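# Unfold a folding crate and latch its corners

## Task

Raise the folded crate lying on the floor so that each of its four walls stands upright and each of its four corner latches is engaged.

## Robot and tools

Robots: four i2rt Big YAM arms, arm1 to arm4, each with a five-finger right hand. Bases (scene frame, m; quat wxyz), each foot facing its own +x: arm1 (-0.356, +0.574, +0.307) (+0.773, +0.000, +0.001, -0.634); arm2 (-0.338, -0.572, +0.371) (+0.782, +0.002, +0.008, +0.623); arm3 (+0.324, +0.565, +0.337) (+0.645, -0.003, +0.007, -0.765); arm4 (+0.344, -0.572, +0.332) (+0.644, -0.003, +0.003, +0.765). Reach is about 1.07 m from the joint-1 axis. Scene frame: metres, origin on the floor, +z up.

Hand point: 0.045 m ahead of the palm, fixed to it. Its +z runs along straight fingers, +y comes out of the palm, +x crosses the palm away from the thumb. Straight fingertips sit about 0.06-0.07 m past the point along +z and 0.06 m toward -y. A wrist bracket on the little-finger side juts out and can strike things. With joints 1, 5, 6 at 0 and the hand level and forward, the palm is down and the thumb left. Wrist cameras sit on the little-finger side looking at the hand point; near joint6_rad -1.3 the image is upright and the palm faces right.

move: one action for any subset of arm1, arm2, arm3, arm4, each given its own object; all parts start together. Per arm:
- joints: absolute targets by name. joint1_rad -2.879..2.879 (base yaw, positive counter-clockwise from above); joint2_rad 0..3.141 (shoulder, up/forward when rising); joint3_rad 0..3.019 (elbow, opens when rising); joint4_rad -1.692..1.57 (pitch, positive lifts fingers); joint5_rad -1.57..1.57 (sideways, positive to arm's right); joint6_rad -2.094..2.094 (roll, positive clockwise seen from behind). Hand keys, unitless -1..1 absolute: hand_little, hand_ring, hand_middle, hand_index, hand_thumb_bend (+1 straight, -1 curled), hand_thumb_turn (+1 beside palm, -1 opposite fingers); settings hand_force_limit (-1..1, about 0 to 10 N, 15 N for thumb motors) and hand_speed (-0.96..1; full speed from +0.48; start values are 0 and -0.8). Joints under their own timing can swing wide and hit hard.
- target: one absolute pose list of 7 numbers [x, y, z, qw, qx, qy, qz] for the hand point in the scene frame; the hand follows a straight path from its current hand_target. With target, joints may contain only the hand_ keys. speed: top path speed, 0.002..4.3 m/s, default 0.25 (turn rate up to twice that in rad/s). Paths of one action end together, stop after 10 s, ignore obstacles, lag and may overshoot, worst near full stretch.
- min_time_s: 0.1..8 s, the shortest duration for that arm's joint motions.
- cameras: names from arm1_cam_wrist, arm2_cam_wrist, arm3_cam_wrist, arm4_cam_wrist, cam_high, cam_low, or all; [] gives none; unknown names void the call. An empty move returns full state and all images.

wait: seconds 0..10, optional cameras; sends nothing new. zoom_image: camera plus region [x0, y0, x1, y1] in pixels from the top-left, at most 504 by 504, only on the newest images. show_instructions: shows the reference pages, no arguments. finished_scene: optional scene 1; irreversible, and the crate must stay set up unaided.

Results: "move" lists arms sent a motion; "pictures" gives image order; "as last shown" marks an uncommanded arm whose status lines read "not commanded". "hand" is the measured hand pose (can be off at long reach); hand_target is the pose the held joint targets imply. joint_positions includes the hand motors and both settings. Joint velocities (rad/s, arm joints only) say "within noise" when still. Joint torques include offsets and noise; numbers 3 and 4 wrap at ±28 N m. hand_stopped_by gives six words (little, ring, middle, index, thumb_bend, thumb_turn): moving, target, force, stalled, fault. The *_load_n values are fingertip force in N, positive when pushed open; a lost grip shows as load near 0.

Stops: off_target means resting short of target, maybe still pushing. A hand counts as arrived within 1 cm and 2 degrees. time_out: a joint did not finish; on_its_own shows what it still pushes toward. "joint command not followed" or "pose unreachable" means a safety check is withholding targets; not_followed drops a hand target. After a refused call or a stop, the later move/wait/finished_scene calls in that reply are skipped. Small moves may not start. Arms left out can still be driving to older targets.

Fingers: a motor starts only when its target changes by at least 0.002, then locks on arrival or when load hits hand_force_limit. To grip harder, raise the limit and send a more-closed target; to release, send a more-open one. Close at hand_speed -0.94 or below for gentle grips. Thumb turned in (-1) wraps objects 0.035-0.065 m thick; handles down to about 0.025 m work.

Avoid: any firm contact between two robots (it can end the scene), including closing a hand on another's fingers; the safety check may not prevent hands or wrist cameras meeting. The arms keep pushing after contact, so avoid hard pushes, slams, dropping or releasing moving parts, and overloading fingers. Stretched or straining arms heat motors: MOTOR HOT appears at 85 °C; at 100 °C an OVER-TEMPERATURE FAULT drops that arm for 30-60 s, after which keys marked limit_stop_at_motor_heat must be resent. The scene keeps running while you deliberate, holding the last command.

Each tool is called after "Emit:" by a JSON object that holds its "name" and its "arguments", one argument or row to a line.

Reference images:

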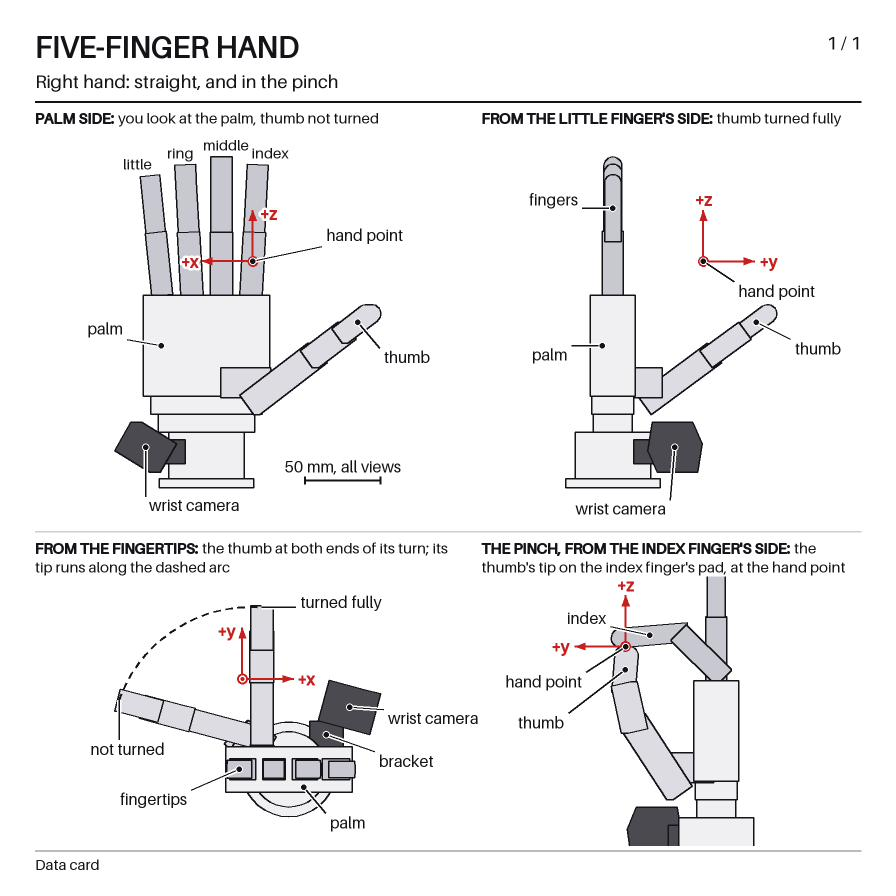

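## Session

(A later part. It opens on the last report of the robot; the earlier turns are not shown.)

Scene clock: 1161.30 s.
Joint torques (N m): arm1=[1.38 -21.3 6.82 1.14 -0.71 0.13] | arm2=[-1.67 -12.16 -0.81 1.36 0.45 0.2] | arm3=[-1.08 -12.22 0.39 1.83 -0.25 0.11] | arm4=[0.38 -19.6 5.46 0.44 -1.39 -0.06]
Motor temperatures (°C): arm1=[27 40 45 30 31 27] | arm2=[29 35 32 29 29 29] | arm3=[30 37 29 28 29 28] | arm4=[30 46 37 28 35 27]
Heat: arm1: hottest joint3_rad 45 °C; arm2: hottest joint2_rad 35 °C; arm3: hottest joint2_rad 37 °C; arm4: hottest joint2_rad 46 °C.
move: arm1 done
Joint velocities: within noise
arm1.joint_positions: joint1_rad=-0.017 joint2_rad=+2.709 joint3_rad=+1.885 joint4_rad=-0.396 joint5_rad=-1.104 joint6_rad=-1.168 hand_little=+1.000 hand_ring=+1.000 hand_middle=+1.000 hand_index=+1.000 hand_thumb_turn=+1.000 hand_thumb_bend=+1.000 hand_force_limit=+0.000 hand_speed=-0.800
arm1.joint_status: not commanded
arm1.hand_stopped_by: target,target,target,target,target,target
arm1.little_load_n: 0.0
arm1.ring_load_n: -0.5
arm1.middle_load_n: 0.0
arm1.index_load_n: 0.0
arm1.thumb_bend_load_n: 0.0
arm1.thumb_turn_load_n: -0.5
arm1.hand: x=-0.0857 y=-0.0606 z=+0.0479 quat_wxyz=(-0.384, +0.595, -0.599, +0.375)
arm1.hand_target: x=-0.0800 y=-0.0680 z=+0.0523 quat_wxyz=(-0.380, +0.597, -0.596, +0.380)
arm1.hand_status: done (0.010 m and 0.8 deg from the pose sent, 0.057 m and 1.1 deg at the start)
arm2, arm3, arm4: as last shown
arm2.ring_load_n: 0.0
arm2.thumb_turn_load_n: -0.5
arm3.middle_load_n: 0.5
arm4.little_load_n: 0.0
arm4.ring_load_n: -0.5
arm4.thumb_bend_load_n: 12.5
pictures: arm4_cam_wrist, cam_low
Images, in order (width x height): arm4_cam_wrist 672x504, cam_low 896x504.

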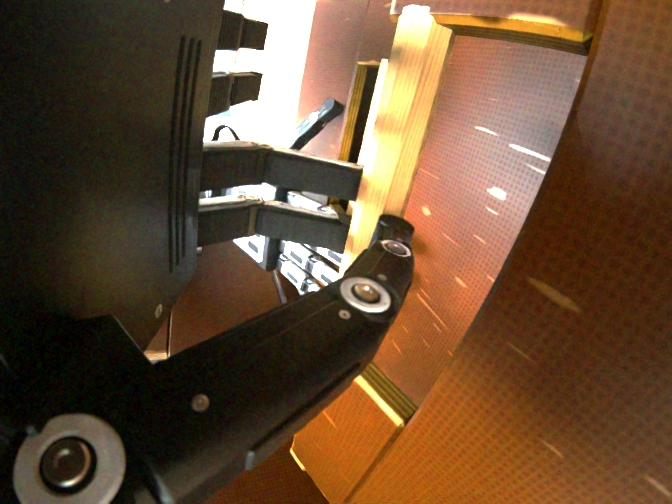

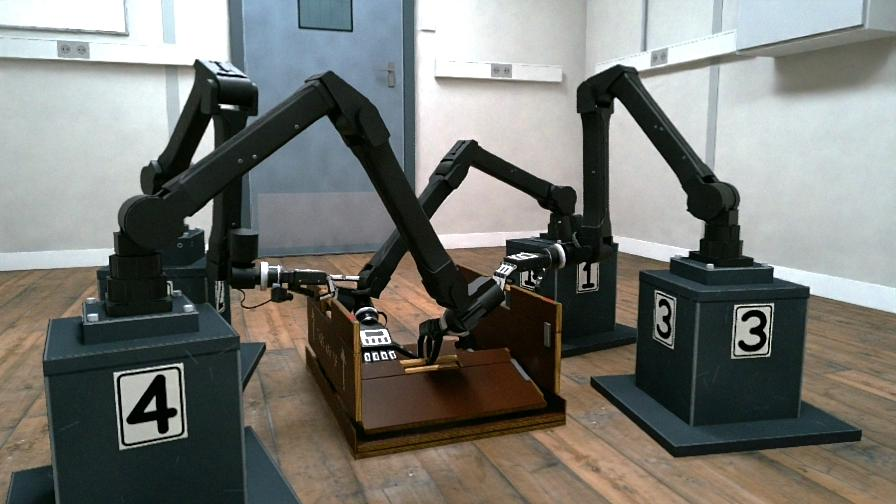

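Emit:
{"name": "move", "arguments": {
  "arm1": {"target": [-0.035, -0.068, 0.055, 0.3799, -0.5964, 0.5964, -0.3799], "speed": 0.06},
  "cameras": ["cam_low", "cam_high", "arm1_cam_wrist", "arm4_cam_wrist"]
}}

Emit:
{"name": "zoom_image", "arguments": {
  "camera": "cam_low",
  "region": [340, 310, 460, 390]
}}

Emit:
{"name": "zoom_image", "arguments": {
  "camera": "cam_high",
  "region": [340, 220, 540, 440]
}}

Scene clock: 1167.10 s.
Joint torques (N m): arm1=[1.67 -21.13 7.79 1.25 -0.66 0.14] | arm2=[-1.38 -11.69 -0.53 1.51 0.41 0.21] | arm3=[-1.49 -12.16 0.36 1.81 -0.27 0.11] | arm4=[0.38 -19.66 5.48 0.43 -1.39 -0.05]
Motor temperatures (°C): arm1=[27 41 45 30 31 27] | arm2=[29 35 32 29 29 29] | arm3=[30 37 29 28 29 28] | arm4=[30 46 37 28 35 27]
Heat: arm1: hottest joint3_rad 45 °C; arm2: hottest joint2_rad 35 °C; arm3: hottest joint2_rad 37 °C; arm4: hottest joint2_rad 46 °C.
move: arm1 off_target
Joint velocities: within noise
arm1.joint_positions: joint1_rad=+0.044 joint2_rad=+2.709 joint3_rad=+1.885 joint4_rad=-0.292 joint5_rad=-1.077 joint6_rad=-1.044 hand_little=+1.000 hand_ring=+1.000 hand_middle=+1.000 hand_index=+1.000 hand_thumb_turn=+1.000 hand_thumb_bend=+1.000 hand_force_limit=+0.000 hand_speed=-0.800
arm1.joint_status: not commanded
arm1.hand_stopped_by: target,target,target,target,target,target
arm1.little_load_n: 0.0
arm1.ring_load_n: 0.0
arm1.middle_load_n: 0.0
arm1.index_load_n: 0.0
arm1.thumb_bend_load_n: 0.0
arm1.thumb_turn_load_n: -0.5
arm1.hand: x=-0.0439 y=-0.0584 z=+0.0505 quat_wxyz=(-0.384, +0.593, -0.601, +0.373)
arm1.hand_target: x=-0.0351 y=-0.0678 z=+0.0555 quat_wxyz=(-0.380, +0.596, -0.596, +0.380)
arm1.hand_status: off_target (0.014 m and 1.1 deg from the pose sent, 0.052 m and 0.8 deg at the start)
arm2, arm3, arm4: as last shown
arm2.thumb_turn_load_n: 0.0
arm4.ring_load_n: 0.0
arm4.thumb_bend_load_n: 12.0
pictures: arm1_cam_wrist, arm4_cam_wrist, cam_high, cam_low
Images, in order (width x height): arm1_cam_wrist 672x504, arm4_cam_wrist 672x504, cam_high 896x504, cam_low 896x504.

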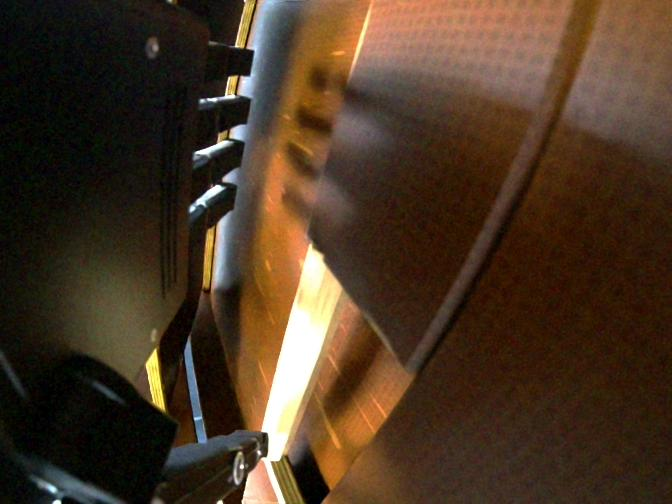

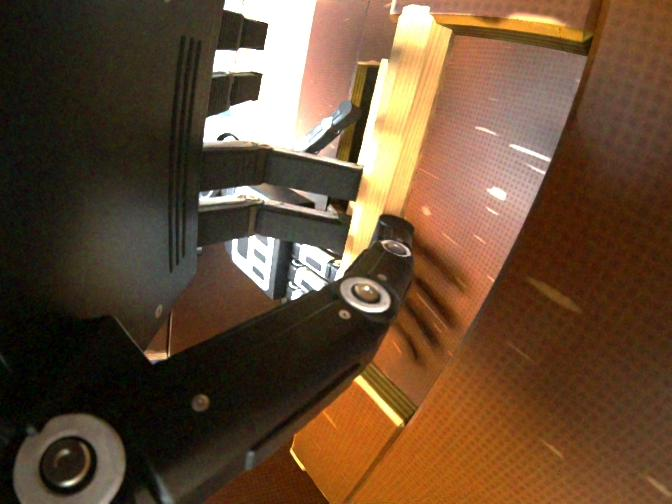

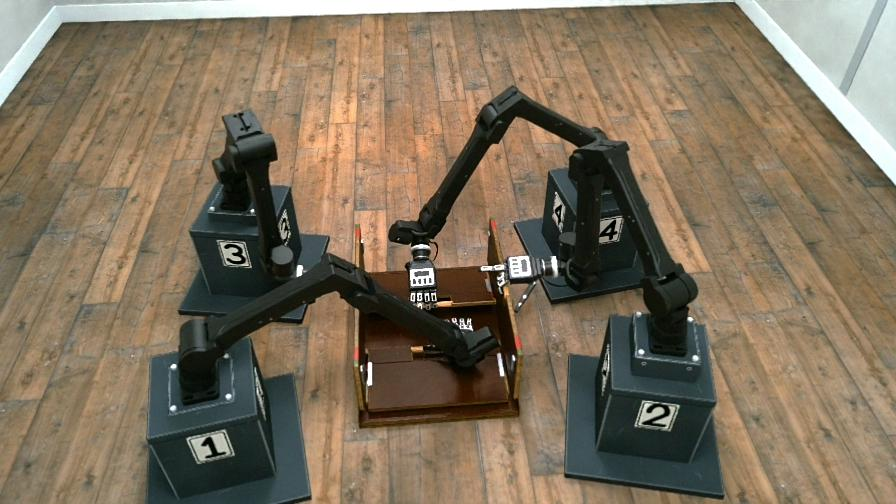

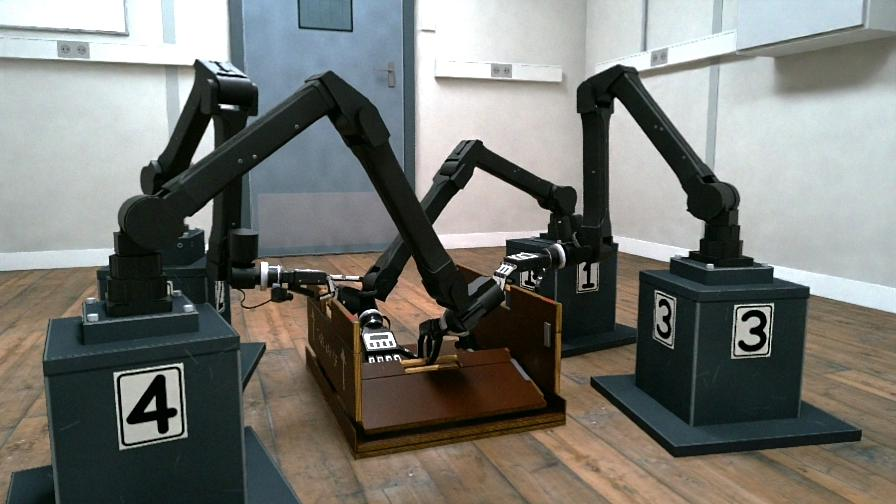

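Scaled by 4.200 from the camera's image (finer frame: 1280x720).

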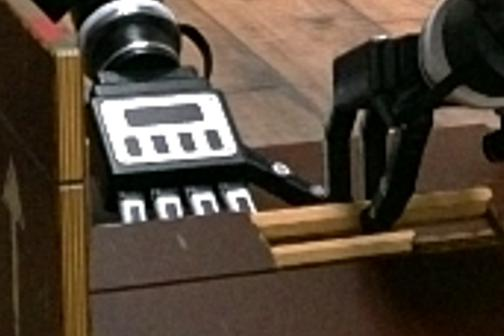

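Scaled by 2.291 from the camera's image (finer frame: 1280x720).

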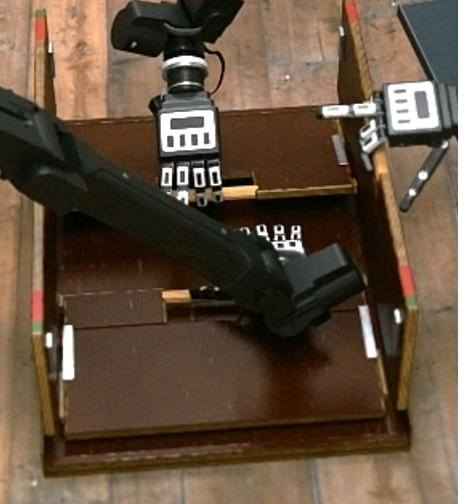

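Emit:
{"name": "move", "arguments": {
  "arm1": {"target": [0.008, -0.068, 0.055, 0.3799, -0.5964, 0.5964, -0.3799], "speed": 0.06},
  "cameras": ["cam_low", "cam_high", "arm1_cam_wrist", "arm4_cam_wrist"]
}}

Emit:
{"name": "zoom_image", "arguments": {
  "camera": "cam_high",
  "region": [400, 260, 520, 360]
}}

Scene clock: 1176.87 s.
Joint torques (N m): arm1=[1.61 -20.31 9.09 1.39 -0.61 0.15] | arm2=[-1.49 -11.93 -0.77 1.51 0.41 0.22] | arm3=[-1.67 -12.28 0.31 1.84 -0.25 0.13] | arm4=[0.38 -19.6 5.49 0.43 -1.38 -0.05]
Motor temperatures (°C): arm1=[27 42 44 30 31 27] | arm2=[29 35 32 29 29 29] | arm3=[30 37 29 28 29 28] | arm4=[30 47 37 28 35 27]
Heat: arm1: hottest joint3_rad 44 °C; arm2: hottest joint2_rad 35 °C; arm3: hottest joint2_rad 37 °C; arm4: hottest joint2_rad 47 °C.
move: arm1 off_target
Joint velocities: within noise
arm1.joint_positions: joint1_rad=+0.103 joint2_rad=+2.713 joint3_rad=+1.905 joint4_rad=-0.216 joint5_rad=-1.047 joint6_rad=-0.940 hand_little=+1.000 hand_ring=+1.000 hand_middle=+1.000 hand_index=+1.000 hand_thumb_turn=+1.000 hand_thumb_bend=+1.000 hand_force_limit=+0.000 hand_speed=-0.800
arm1.joint_status: not commanded
arm1.hand_stopped_by: target,target,target,target,target,target
arm1.little_load_n: 0.0
arm1.ring_load_n: 0.0
arm1.middle_load_n: 0.0
arm1.index_load_n: -0.5
arm1.thumb_bend_load_n: 0.0
arm1.thumb_turn_load_n: 0.0
arm1.hand: x=-0.0018 y=-0.0585 z=+0.0563 quat_wxyz=(-0.383, +0.594, -0.601, +0.373)
arm1.hand_target: x=+0.0078 y=-0.0673 z=+0.0553 quat_wxyz=(-0.380, +0.596, -0.596, +0.380)
arm1.hand_status: off_target (0.014 m and 1.0 deg from the pose sent, 0.053 m and 1.2 deg at the start)
arm2, arm3, arm4: as last shown
arm2.little_load_n: -0.5
arm2.thumb_turn_load_n: -0.5
arm3.middle_load_n: 0.0
arm4.ring_load_n: -0.5
arm4.middle_load_n: 6.5
arm4.thumb_turn_load_n: 0.5
pictures: arm1_cam_wrist, arm4_cam_wrist, cam_high, cam_low
Images, in order (width x height): arm1_cam_wrist 672x504, arm4_cam_wrist 672x504, cam_high 896x504, cam_low 896x504.

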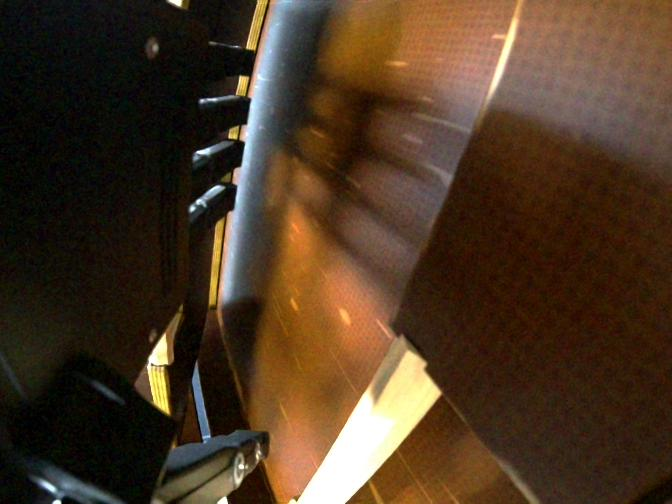

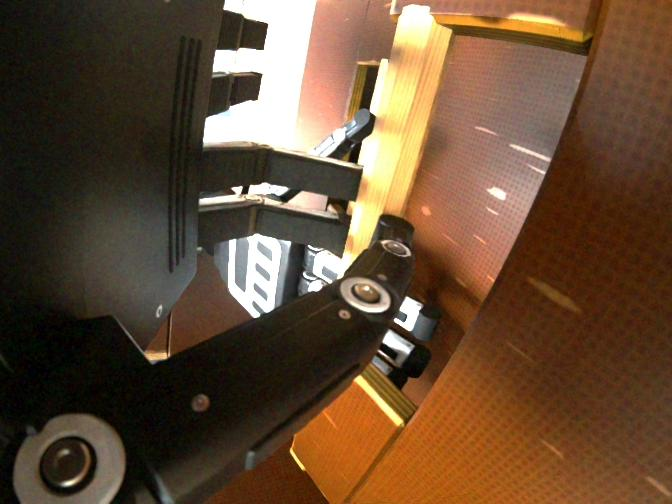

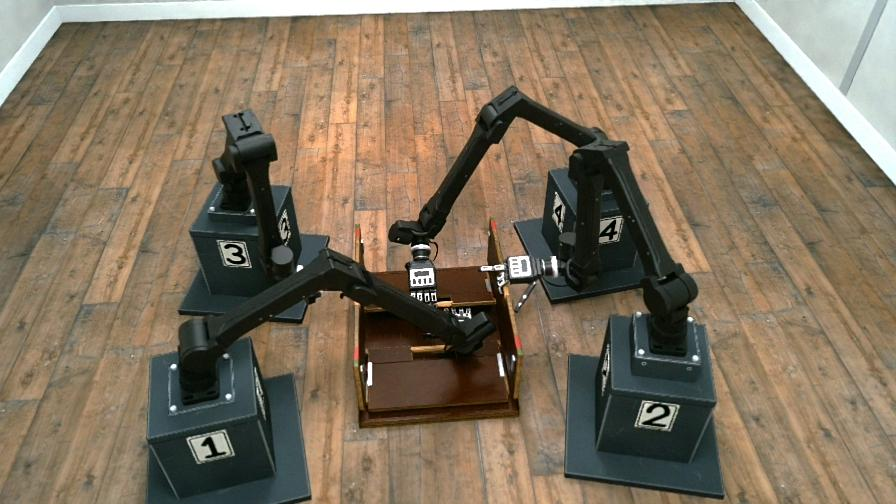

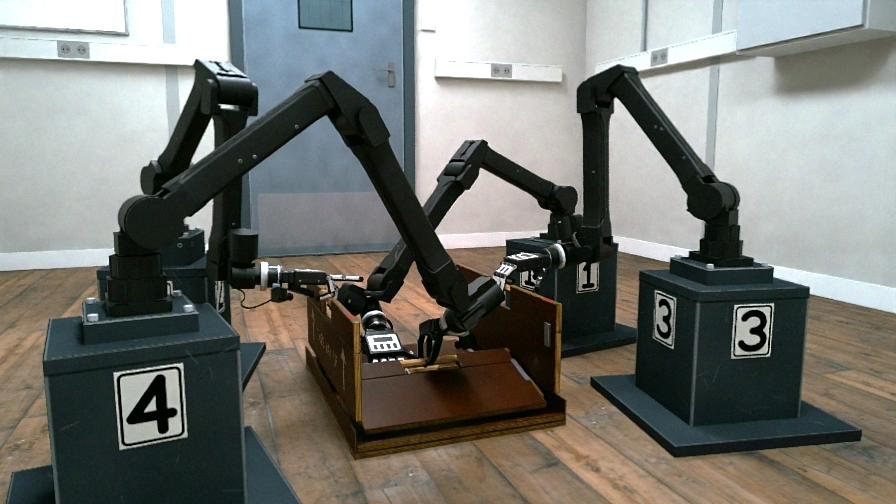

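Scaled by 4.200 from the camera's image (finer frame: 1280x720).

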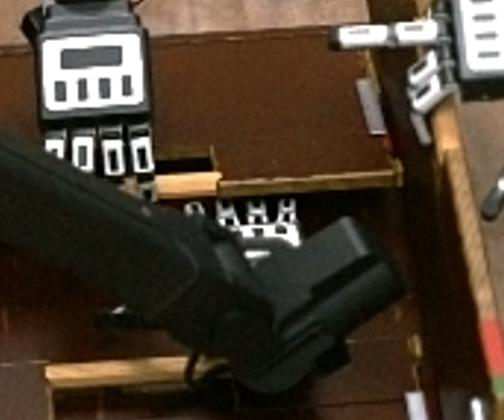

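Emit:
{"name": "move", "arguments": {
  "arm1": {"target": [0.012, -0.068, 0.08, 0.3799, -0.5964, 0.5964, -0.3799], "speed": 0.05},
  "cameras": ["cam_low", "cam_high", "arm1_cam_wrist", "arm4_cam_wrist"]
}}

Scene clock: 1181.63 s.
Joint torques (N m): arm1=[1.96 -24.06 6.75 0.85 -0.61 0.13] | arm2=[-1.55 -11.87 -0.81 1.47 0.4 0.18] | arm3=[-1.26 -12.28 0.35 1.8 -0.27 0.11] | arm4=[0.44 -19.6 5.49 0.4 -1.39 -0.05]
Motor temperatures (°C): arm1=[27 42 44 30 31 27] | arm2=[29 35 32 29 29 29] | arm3=[30 37 29 28 29 28] | arm4=[30 47 37 28 35 27]
Heat: arm1: hottest joint3_rad 44 °C; arm2: hottest joint2_rad 35 °C; arm3: hottest joint2_rad 37 °C; arm4: hottest joint2_rad 47 °C.
move: arm1 off_target
Joint velocities: within noise
arm1.joint_positions: joint1_rad=+0.103 joint2_rad=+2.713 joint3_rad=+1.905 joint4_rad=-0.216 joint5_rad=-1.044 joint6_rad=-0.930 hand_little=+1.000 hand_ring=+1.000 hand_middle=+1.000 hand_index=+1.000 hand_thumb_turn=+1.000 hand_thumb_bend=+1.000 hand_force_limit=+0.000 hand_speed=-0.800
arm1.joint_status: not commanded
arm1.hand_stopped_by: target,target,target,target,target,target
arm1.little_load_n: 0.0
arm1.ring_load_n: -0.5
arm1.middle_load_n: 0.0
arm1.index_load_n: 0.0
arm1.thumb_bend_load_n: 0.0
arm1.thumb_turn_load_n: -0.5
arm1.hand: x=-0.0018 y=-0.0584 z=+0.0566 quat_wxyz=(-0.384, +0.592, -0.604, +0.371)
arm1.hand_target: x=+0.0120 y=-0.0675 z=+0.0800 quat_wxyz=(-0.380, +0.596, -0.596, +0.380)
arm1.hand_status: off_target (0.029 m and 1.5 deg from the pose sent, 0.029 m and 1.0 deg at the start)
arm2, arm3: as last shown
arm2.thumb_turn_load_n: 0.0
arm3.middle_load_n: 0.5
arm4.joint_positions: joint1_rad=+0.068 joint2_rad=+2.508 joint3_rad=+1.496 joint4_rad=-0.007 joint5_rad=-1.140 joint6_rad=-0.974 hand_little=+1.000 hand_ring=+1.000 hand_middle=-0.096 hand_index=-0.108 hand_thumb_turn=-1.000 hand_thumb_bend=+0.201 hand_force_limit=+0.300 hand_speed=-0.700
arm4.joint_status: not commanded
arm4.hand_stopped_by: target,target,force,force,force,target
arm4.little_load_n: 0.0
arm4.ring_load_n: 0.0
arm4.middle_load_n: 7.0
arm4.index_load_n: 4.0
arm4.thumb_bend_load_n: 12.0
arm4.thumb_turn_load_n: 0.0
arm4.hand: x=+0.0410 y=-0.0141 z=+0.1144 quat_wxyz=(-0.398, +0.584, +0.581, -0.404)
arm4.hand_target: x=+0.0419 y=-0.0060 z=+0.1375 quat_wxyz=(-0.406, +0.579, +0.579, -0.406)
arm4.hand_status: not commanded
pictures: arm1_cam_wrist, arm4_cam_wrist, cam_high, cam_low
Images, in order (width x height): arm1_cam_wrist 672x504, arm4_cam_wrist 672x504, cam_high 896x504, cam_low 896x504.

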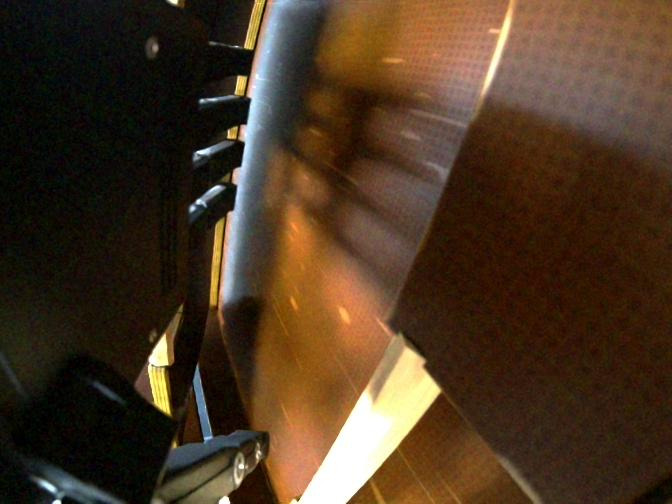

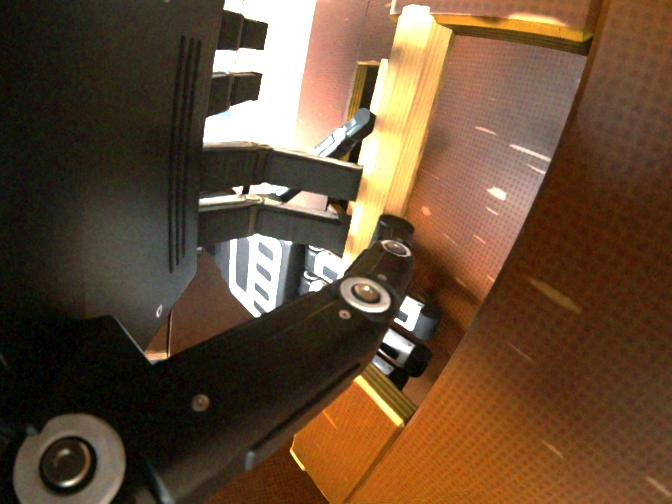

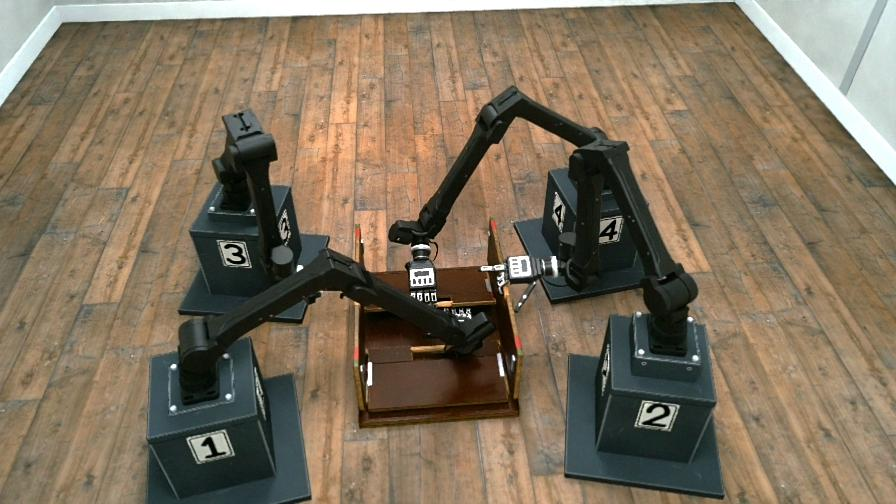

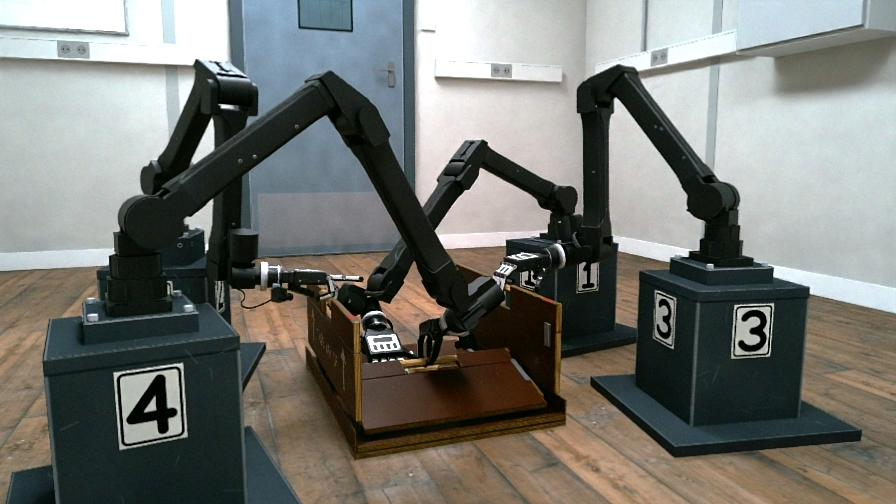

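Emit:
{"name": "move", "arguments": {
  "arm1": {"target": [0.016, -0.068, 0.105, 0.3799, -0.5964, 0.5964, -0.3799], "speed": 0.05},
  "arm4": {"target": [0.046, -0.006, 0.15, -0.4056, 0.5792, 0.5792, -0.4056], "speed": 0.03},
  "cameras": ["cam_low", "cam_high", "arm1_cam_wrist", "arm4_cam_wrist"]
}}

Scene clock: 1186.97 s.
Joint torques (N m): arm1=[2.2 -24.47 5.56 0.69 -0.73 0.12] | arm2=[-1.61 -12.04 -0.81 1.21 0.43 0.22] | arm3=[-1.2 -12.1 0.42 1.81 -0.27 0.11] | arm4=[0.38 -19.37 5.79 0.47 -1.25 -0.05]
Motor temperatures (°C): arm1=[27 42 44 30 31 27] | arm2=[29 35 32 29 29 29] | arm3=[30 37 29 28 29 28] | arm4=[30 47 37 28 35 27]
Heat: arm1: hottest joint3_rad 44 °C; arm2: hottest joint2_rad 35 °C; arm3: hottest joint2_rad 37 °C; arm4: hottest joint2_rad 47 °C.
move: arm1 off_target; arm4 off_target
Joint velocities: within noise
arm1.joint_positions: joint1_rad=+0.106 joint2_rad=+2.667 joint3_rad=+1.901 joint4_rad=-0.229 joint5_rad=-1.038 joint6_rad=-0.920 hand_little=+1.000 hand_ring=+1.000 hand_middle=+1.000 hand_index=+1.000 hand_thumb_turn=+1.000 hand_thumb_bend=+1.000 hand_force_limit=+0.000 hand_speed=-0.800
arm1.joint_status: not commanded
arm1.hand_stopped_by: target,target,target,target,target,target
arm1.little_load_n: 0.0
arm1.ring_load_n: -0.5
arm1.middle_load_n: 0.0
arm1.index_load_n: 0.0
arm1.thumb_bend_load_n: 0.0
arm1.thumb_turn_load_n: -0.5
arm1.hand: x=+0.0036 y=-0.0689 z=+0.0855 quat_wxyz=(-0.378, +0.593, -0.601, +0.379)
arm1.hand_target: x=+0.0160 y=-0.0679 z=+0.1045 quat_wxyz=(-0.380, +0.596, -0.596, +0.380)
arm1.hand_status: off_target (0.023 m and 0.7 deg from the pose sent, 0.052 m and 1.5 deg at the start)
arm2, arm3: as last shown
arm2.little_load_n: 0.0
arm4.joint_positions: joint1_rad=+0.062 joint2_rad=+2.478 joint3_rad=+1.481 joint4_rad=-0.036 joint5_rad=-1.147 joint6_rad=-0.987 hand_little=+1.000 hand_ring=+1.000 hand_middle=-0.096 hand_index=-0.108 hand_thumb_turn=-1.000 hand_thumb_bend=+0.201 hand_force_limit=+0.300 hand_speed=-0.700
arm4.joint_status: not commanded
arm4.hand_stopped_by: target,target,force,force,force,target
arm4.little_load_n: 0.0
arm4.ring_load_n: 0.0
arm4.middle_load_n: 6.5
arm4.index_load_n: 3.5
arm4.thumb_bend_load_n: 12.5
arm4.thumb_turn_load_n: 0.0
arm4.hand: x=+0.0448 y=-0.0144 z=+0.1280 quat_wxyz=(-0.398, +0.583, +0.581, -0.406)
arm4.hand_target: x=+0.0460 y=-0.0061 z=+0.1496 quat_wxyz=(-0.406, +0.579, +0.579, -0.406)
arm4.hand_status: off_target (0.024 m and 1.1 deg from the pose sent, 0.037 m and 1.1 deg at the start)
pictures: arm1_cam_wrist, arm4_cam_wrist, cam_high, cam_low
Images, in order (width x height): arm1_cam_wrist 672x504, arm4_cam_wrist 672x504, cam_high 896x504, cam_low 896x504.

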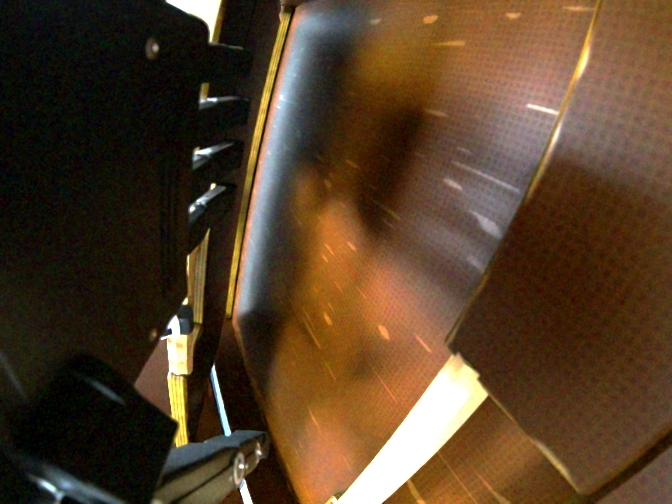

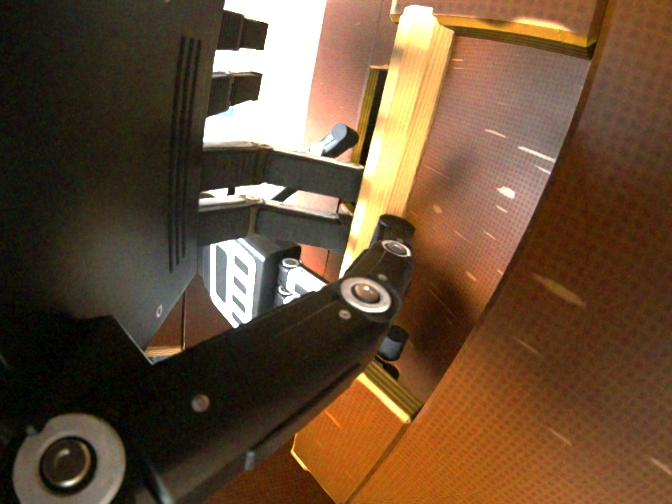

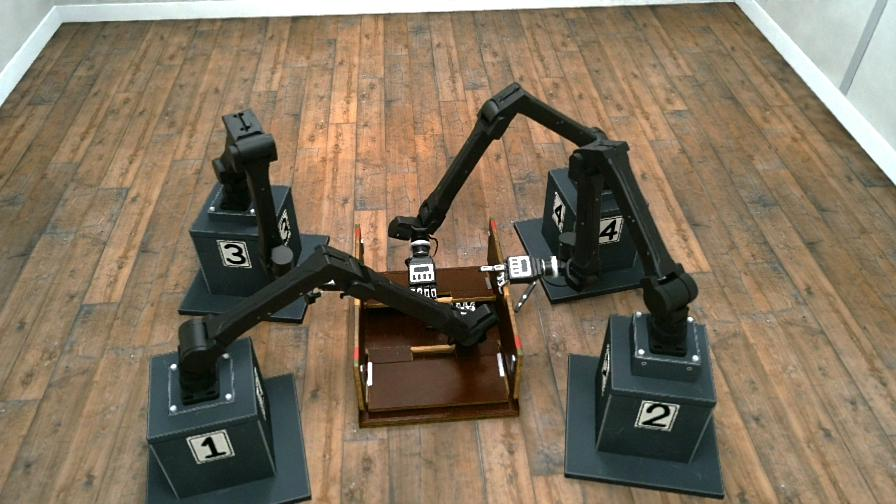

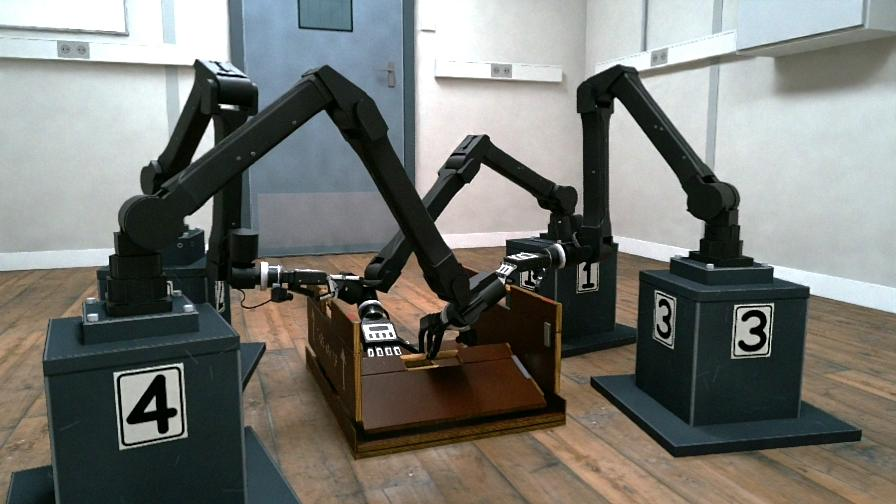

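Emit:
{"name": "move", "arguments": {
  "arm1": {"target": [0.021, -0.068, 0.122, 0.3799, -0.5964, 0.5964, -0.3799], "speed": 0.05},
  "arm4": {"target": [0.053, -0.006, 0.16, -0.4056, 0.5792, 0.5792, -0.4056], "speed": 0.03}
}}

Emit:
{"name": "move", "arguments": {
  "arm1": {"target": [0.027, -0.068, 0.136, 0.3799, -0.5964, 0.5964, -0.3799], "speed": 0.05},
  "arm4": {"target": [0.061, -0.006, 0.171, -0.4056, 0.5792, 0.5792, -0.4056], "speed": 0.03},
  "cameras": ["cam_low", "cam_high", "arm1_cam_wrist", "arm4_cam_wrist"]
}}

Scene clock: 1197.07 s.
Joint torques (N m): arm1=[2.08 -24.76 5.79 0.76 -0.73 0.14] | arm2=[-1.73 -12.04 -0.72 1.29 0.41 0.22] | arm3=[-1.73 -12.22 0.36 1.76 -0.24 0.12] | arm4=[0.44 -19.08 5.81 0.42 -1.25 -0.08]
Motor temperatures (°C): arm1=[27 43 43 30 31 27] | arm2=[29 35 32 29 29 29] | arm3=[30 37 29 28 29 28] | arm4=[30 45 38 28 35 27]
Heat: arm1: hottest joint2_rad 43 °C; arm2: hottest joint2_rad 35 °C; arm3: hottest joint2_rad 37 °C; arm4: hottest joint2_rad 45 °C.
move: arm1 off_target; arm4 off_target
Joint velocities: within noise
arm1.joint_positions: joint1_rad=+0.112 joint2_rad=+2.641 joint3_rad=+1.888 joint4_rad=-0.240 joint5_rad=-1.034 joint6_rad=-0.911 hand_little=+1.000 hand_ring=+1.000 hand_middle=+1.000 hand_index=+1.000 hand_thumb_turn=+1.000 hand_thumb_bend=+1.000 hand_force_limit=+0.000 hand_speed=-0.800
arm1.joint_status: not commanded
arm1.hand_stopped_by: target,target,target,target,target,target
arm1.little_load_n: 0.0
arm1.ring_load_n: 0.0
arm1.middle_load_n: 0.0
arm1.index_load_n: -0.5
arm1.thumb_bend_load_n: 0.0
arm1.thumb_turn_load_n: 0.0
arm1.hand: x=+0.0072 y=-0.0673 z=+0.0986 quat_wxyz=(-0.379, +0.593, -0.603, +0.377)
arm1.hand_target: x=+0.0209 y=-0.0679 z=+0.1215 quat_wxyz=(-0.380, +0.596, -0.596, +0.380)
arm1.hand_status: off_target (0.027 m and 0.9 deg from the pose sent, 0.040 m and 0.7 deg at the start)
arm2.joint_positions: joint1_rad=-0.886 joint2_rad=+2.408 joint3_rad=+0.705 joint4_rad=+1.575 joint5_rad=-1.057 joint6_rad=-0.184 hand_little=-1.000 hand_ring=+1.000 hand_middle=-0.299 hand_index=-0.300 hand_thumb_turn=+1.000 hand_thumb_bend=+1.000 hand_force_limit=+0.000 hand_speed=-0.600
arm2.joint_status: not commanded
arm2.hand_stopped_by: target,fault,target,target,target,target
arm2.little_load_n: 0.0
arm2.ring_load_n: -0.5
arm2.middle_load_n: 6.0
arm2.index_load_n: 0.0
arm2.thumb_bend_load_n: 0.0
arm2.thumb_turn_load_n: -0.5
arm2.hand: x=-0.0240 y=-0.2168 z=+0.2354 quat_wxyz=(-0.681, +0.731, +0.003, +0.036)
arm2.hand_target: x=-0.0288 y=-0.2296 z=+0.2226 quat_wxyz=(-0.673, +0.738, -0.028, +0.026)
arm2.hand_status: not commanded
arm3.joint_positions: joint1_rad=-0.933 joint2_rad=+2.278 joint3_rad=+0.685 joint4_rad=+1.413 joint5_rad=-1.111 joint6_rad=-0.161 hand_little=-1.000 hand_ring=+0.116 hand_middle=+0.090 hand_index=+0.090 hand_thumb_turn=+1.000 hand_thumb_bend=+1.000 hand_force_limit=-0.300 hand_speed=-0.700
arm3.joint_status: not commanded
arm3.hand_stopped_by: target,force,force,force,target,target
arm3.little_load_n: 0.0
arm3.ring_load_n: 0.0
arm3.middle_load_n: 0.0
arm3.index_load_n: 0.0
arm3.thumb_bend_load_n: 0.0
arm3.thumb_turn_load_n: -0.5
arm3.hand: x=+0.0137 y=+0.2049 z=+0.2421 quat_wxyz=(+0.000, +0.010, -0.737, +0.676)
arm3.hand_target: x=+0.0131 y=+0.2119 z=+0.2361 quat_wxyz=(+0.000, +0.000, -0.737, +0.675)
arm3.hand_status: not commanded
arm4.joint_positions: joint1_rad=+0.051 joint2_rad=+2.453 joint3_rad=+1.473 joint4_rad=-0.071 joint5_rad=-1.153 joint6_rad=-1.008 hand_little=+1.000 hand_ring=+1.000 hand_middle=-0.096 hand_index=-0.108 hand_thumb_turn=-1.000 hand_thumb_bend=+0.201 hand_force_limit=+0.300 hand_speed=-0.700
arm4.joint_status: not commanded
arm4.hand_stopped_by: target,target,force,force,force,target
arm4.little_load_n: 0.0
arm4.ring_load_n: 0.0
arm4.middle_load_n: 7.5
arm4.index_load_n: 4.0
arm4.thumb_bend_load_n: 12.5
arm4.thumb_turn_load_n: 0.0
arm4.hand: x=+0.0513 y=-0.0134 z=+0.1392 quat_wxyz=(-0.398, +0.583, +0.580, -0.406)
arm4.hand_target: x=+0.0529 y=-0.0061 z=+0.1596 quat_wxyz=(-0.406, +0.579, +0.579, -0.406)
arm4.hand_status: off_target (0.022 m and 1.0 deg from the pose sent, 0.034 m and 1.1 deg at the start)
pictures: none

Scene clock: 1198.17 s.
Joint torques (N m): arm1=[2.26 -24.88 6 0.76 -0.75 0.16] | arm2=[-1.32 -11.93 -0.65 1.33 0.41 0.23] | arm3=[-1.32 -12.51 0.28 1.73 -0.26 0.12] | arm4=[0.38 -18.84 5.98 0.39 -1.22 -0.09]
Motor temperatures (°C): arm1=[27 44 43 30 31 27] | arm2=[29 35 32 29 29 29] | arm3=[30 37 29 28 29 28] | arm4=[30 45 38 28 35 27]
Heat: arm1: hottest joint2_rad 44 °C; arm2: hottest joint2_rad 35 °C; arm3: hottest joint2_rad 37 °C; arm4: hottest joint2_rad 45 °C.
move: arm1 off_target; arm4 off_target
Joint velocities: within noise
arm1.joint_positions: joint1_rad=+0.119 joint2_rad=+2.619 joint3_rad=+1.882 joint4_rad=-0.248 joint5_rad=-1.030 joint6_rad=-0.901 hand_little=+1.000 hand_ring=+1.000 hand_middle=+1.000 hand_index=+1.000 hand_thumb_turn=+1.000 hand_thumb_bend=+1.000 hand_force_limit=+0.000 hand_speed=-0.800
arm1.joint_status: not commanded
arm1.hand_stopped_by: target,target,target,target,target,target
arm1.little_load_n: 0.0
arm1.ring_load_n: 0.0
arm1.middle_load_n: 0.0
arm1.index_load_n: -1.0
arm1.thumb_bend_load_n: 0.0
arm1.thumb_turn_load_n: 0.0
arm1.hand: x=+0.0128 y=-0.0673 z=+0.1113 quat_wxyz=(-0.379, +0.593, -0.603, +0.376)
arm1.hand_target: x=+0.0270 y=-0.0678 z=+0.1355 quat_wxyz=(-0.380, +0.596, -0.596, +0.380)
arm1.hand_status: off_target (0.029 m and 0.9 deg from the pose sent, 0.042 m and 0.9 deg at the start)
arm2, arm3: as last shown
arm2.little_load_n: -0.5
arm2.ring_load_n: 0.0
arm2.thumb_turn_load_n: 0.0
arm3.middle_load_n: 0.5
arm4.joint_positions: joint1_rad=+0.039 joint2_rad=+2.426 joint3_rad=+1.464 joint4_rad=-0.113 joint5_rad=-1.160 joint6_rad=-1.035 hand_little=+1.000 hand_ring=+1.000 hand_middle=-0.096 hand_index=-0.108 hand_thumb_turn=-1.000 hand_thumb_bend=+0.201 hand_force_limit=+0.300 hand_speed=-0.700
arm4.joint_status: not commanded
arm4.hand_stopped_by: target,target,force,force,force,target
arm4.little_load_n: 0.0
arm4.ring_load_n: 0.0
arm4.middle_load_n: 7.5
arm4.index_load_n: 4.0
arm4.thumb_bend_load_n: 11.0
arm4.thumb_turn_load_n: 0.0
arm4.hand: x=+0.0584 y=-0.0127 z=+0.1517 quat_wxyz=(-0.398, +0.583, +0.581, -0.406)
arm4.hand_target: x=+0.0608 y=-0.0060 z=+0.1707 quat_wxyz=(-0.406, +0.579, +0.579, -0.406)
arm4.hand_status: off_target (0.021 m and 0.9 deg from the pose sent, 0.034 m and 1.0 deg at the start)
pictures: arm1_cam_wrist, arm4_cam_wrist, cam_high, cam_low
Images, in order (width x height): arm1_cam_wrist 672x504, arm4_cam_wrist 672x504, cam_high 896x504, cam_low 896x504.

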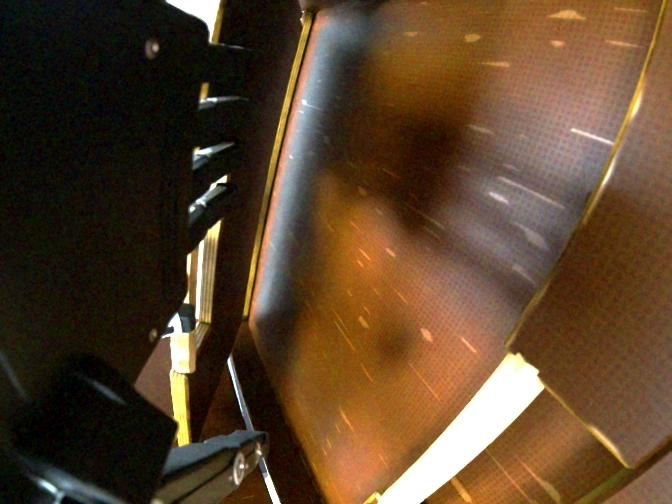

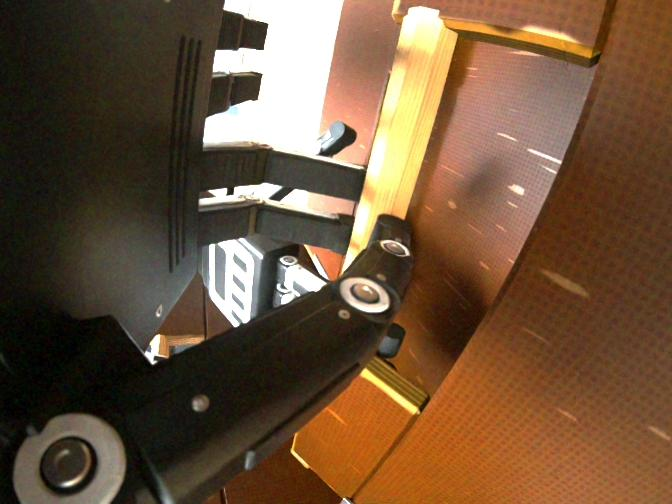

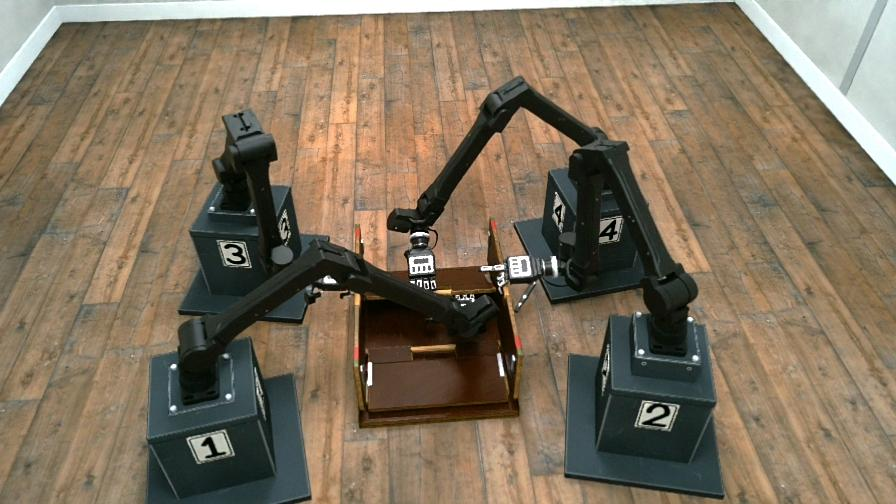

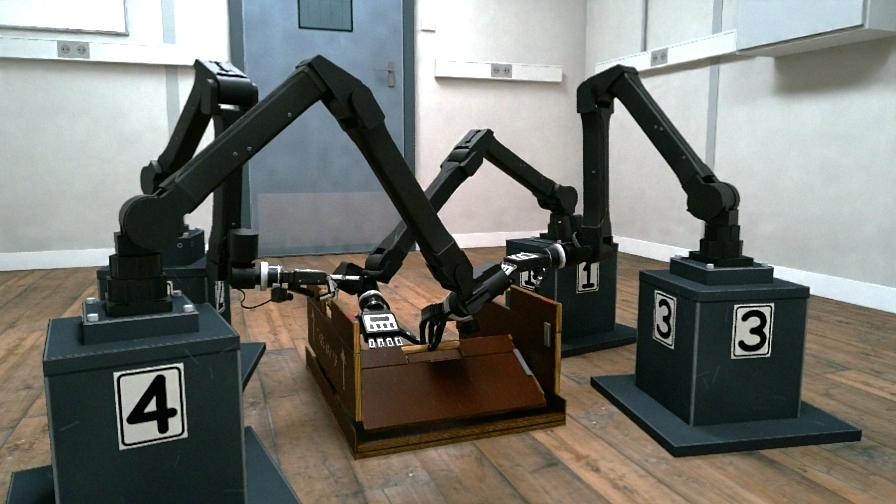

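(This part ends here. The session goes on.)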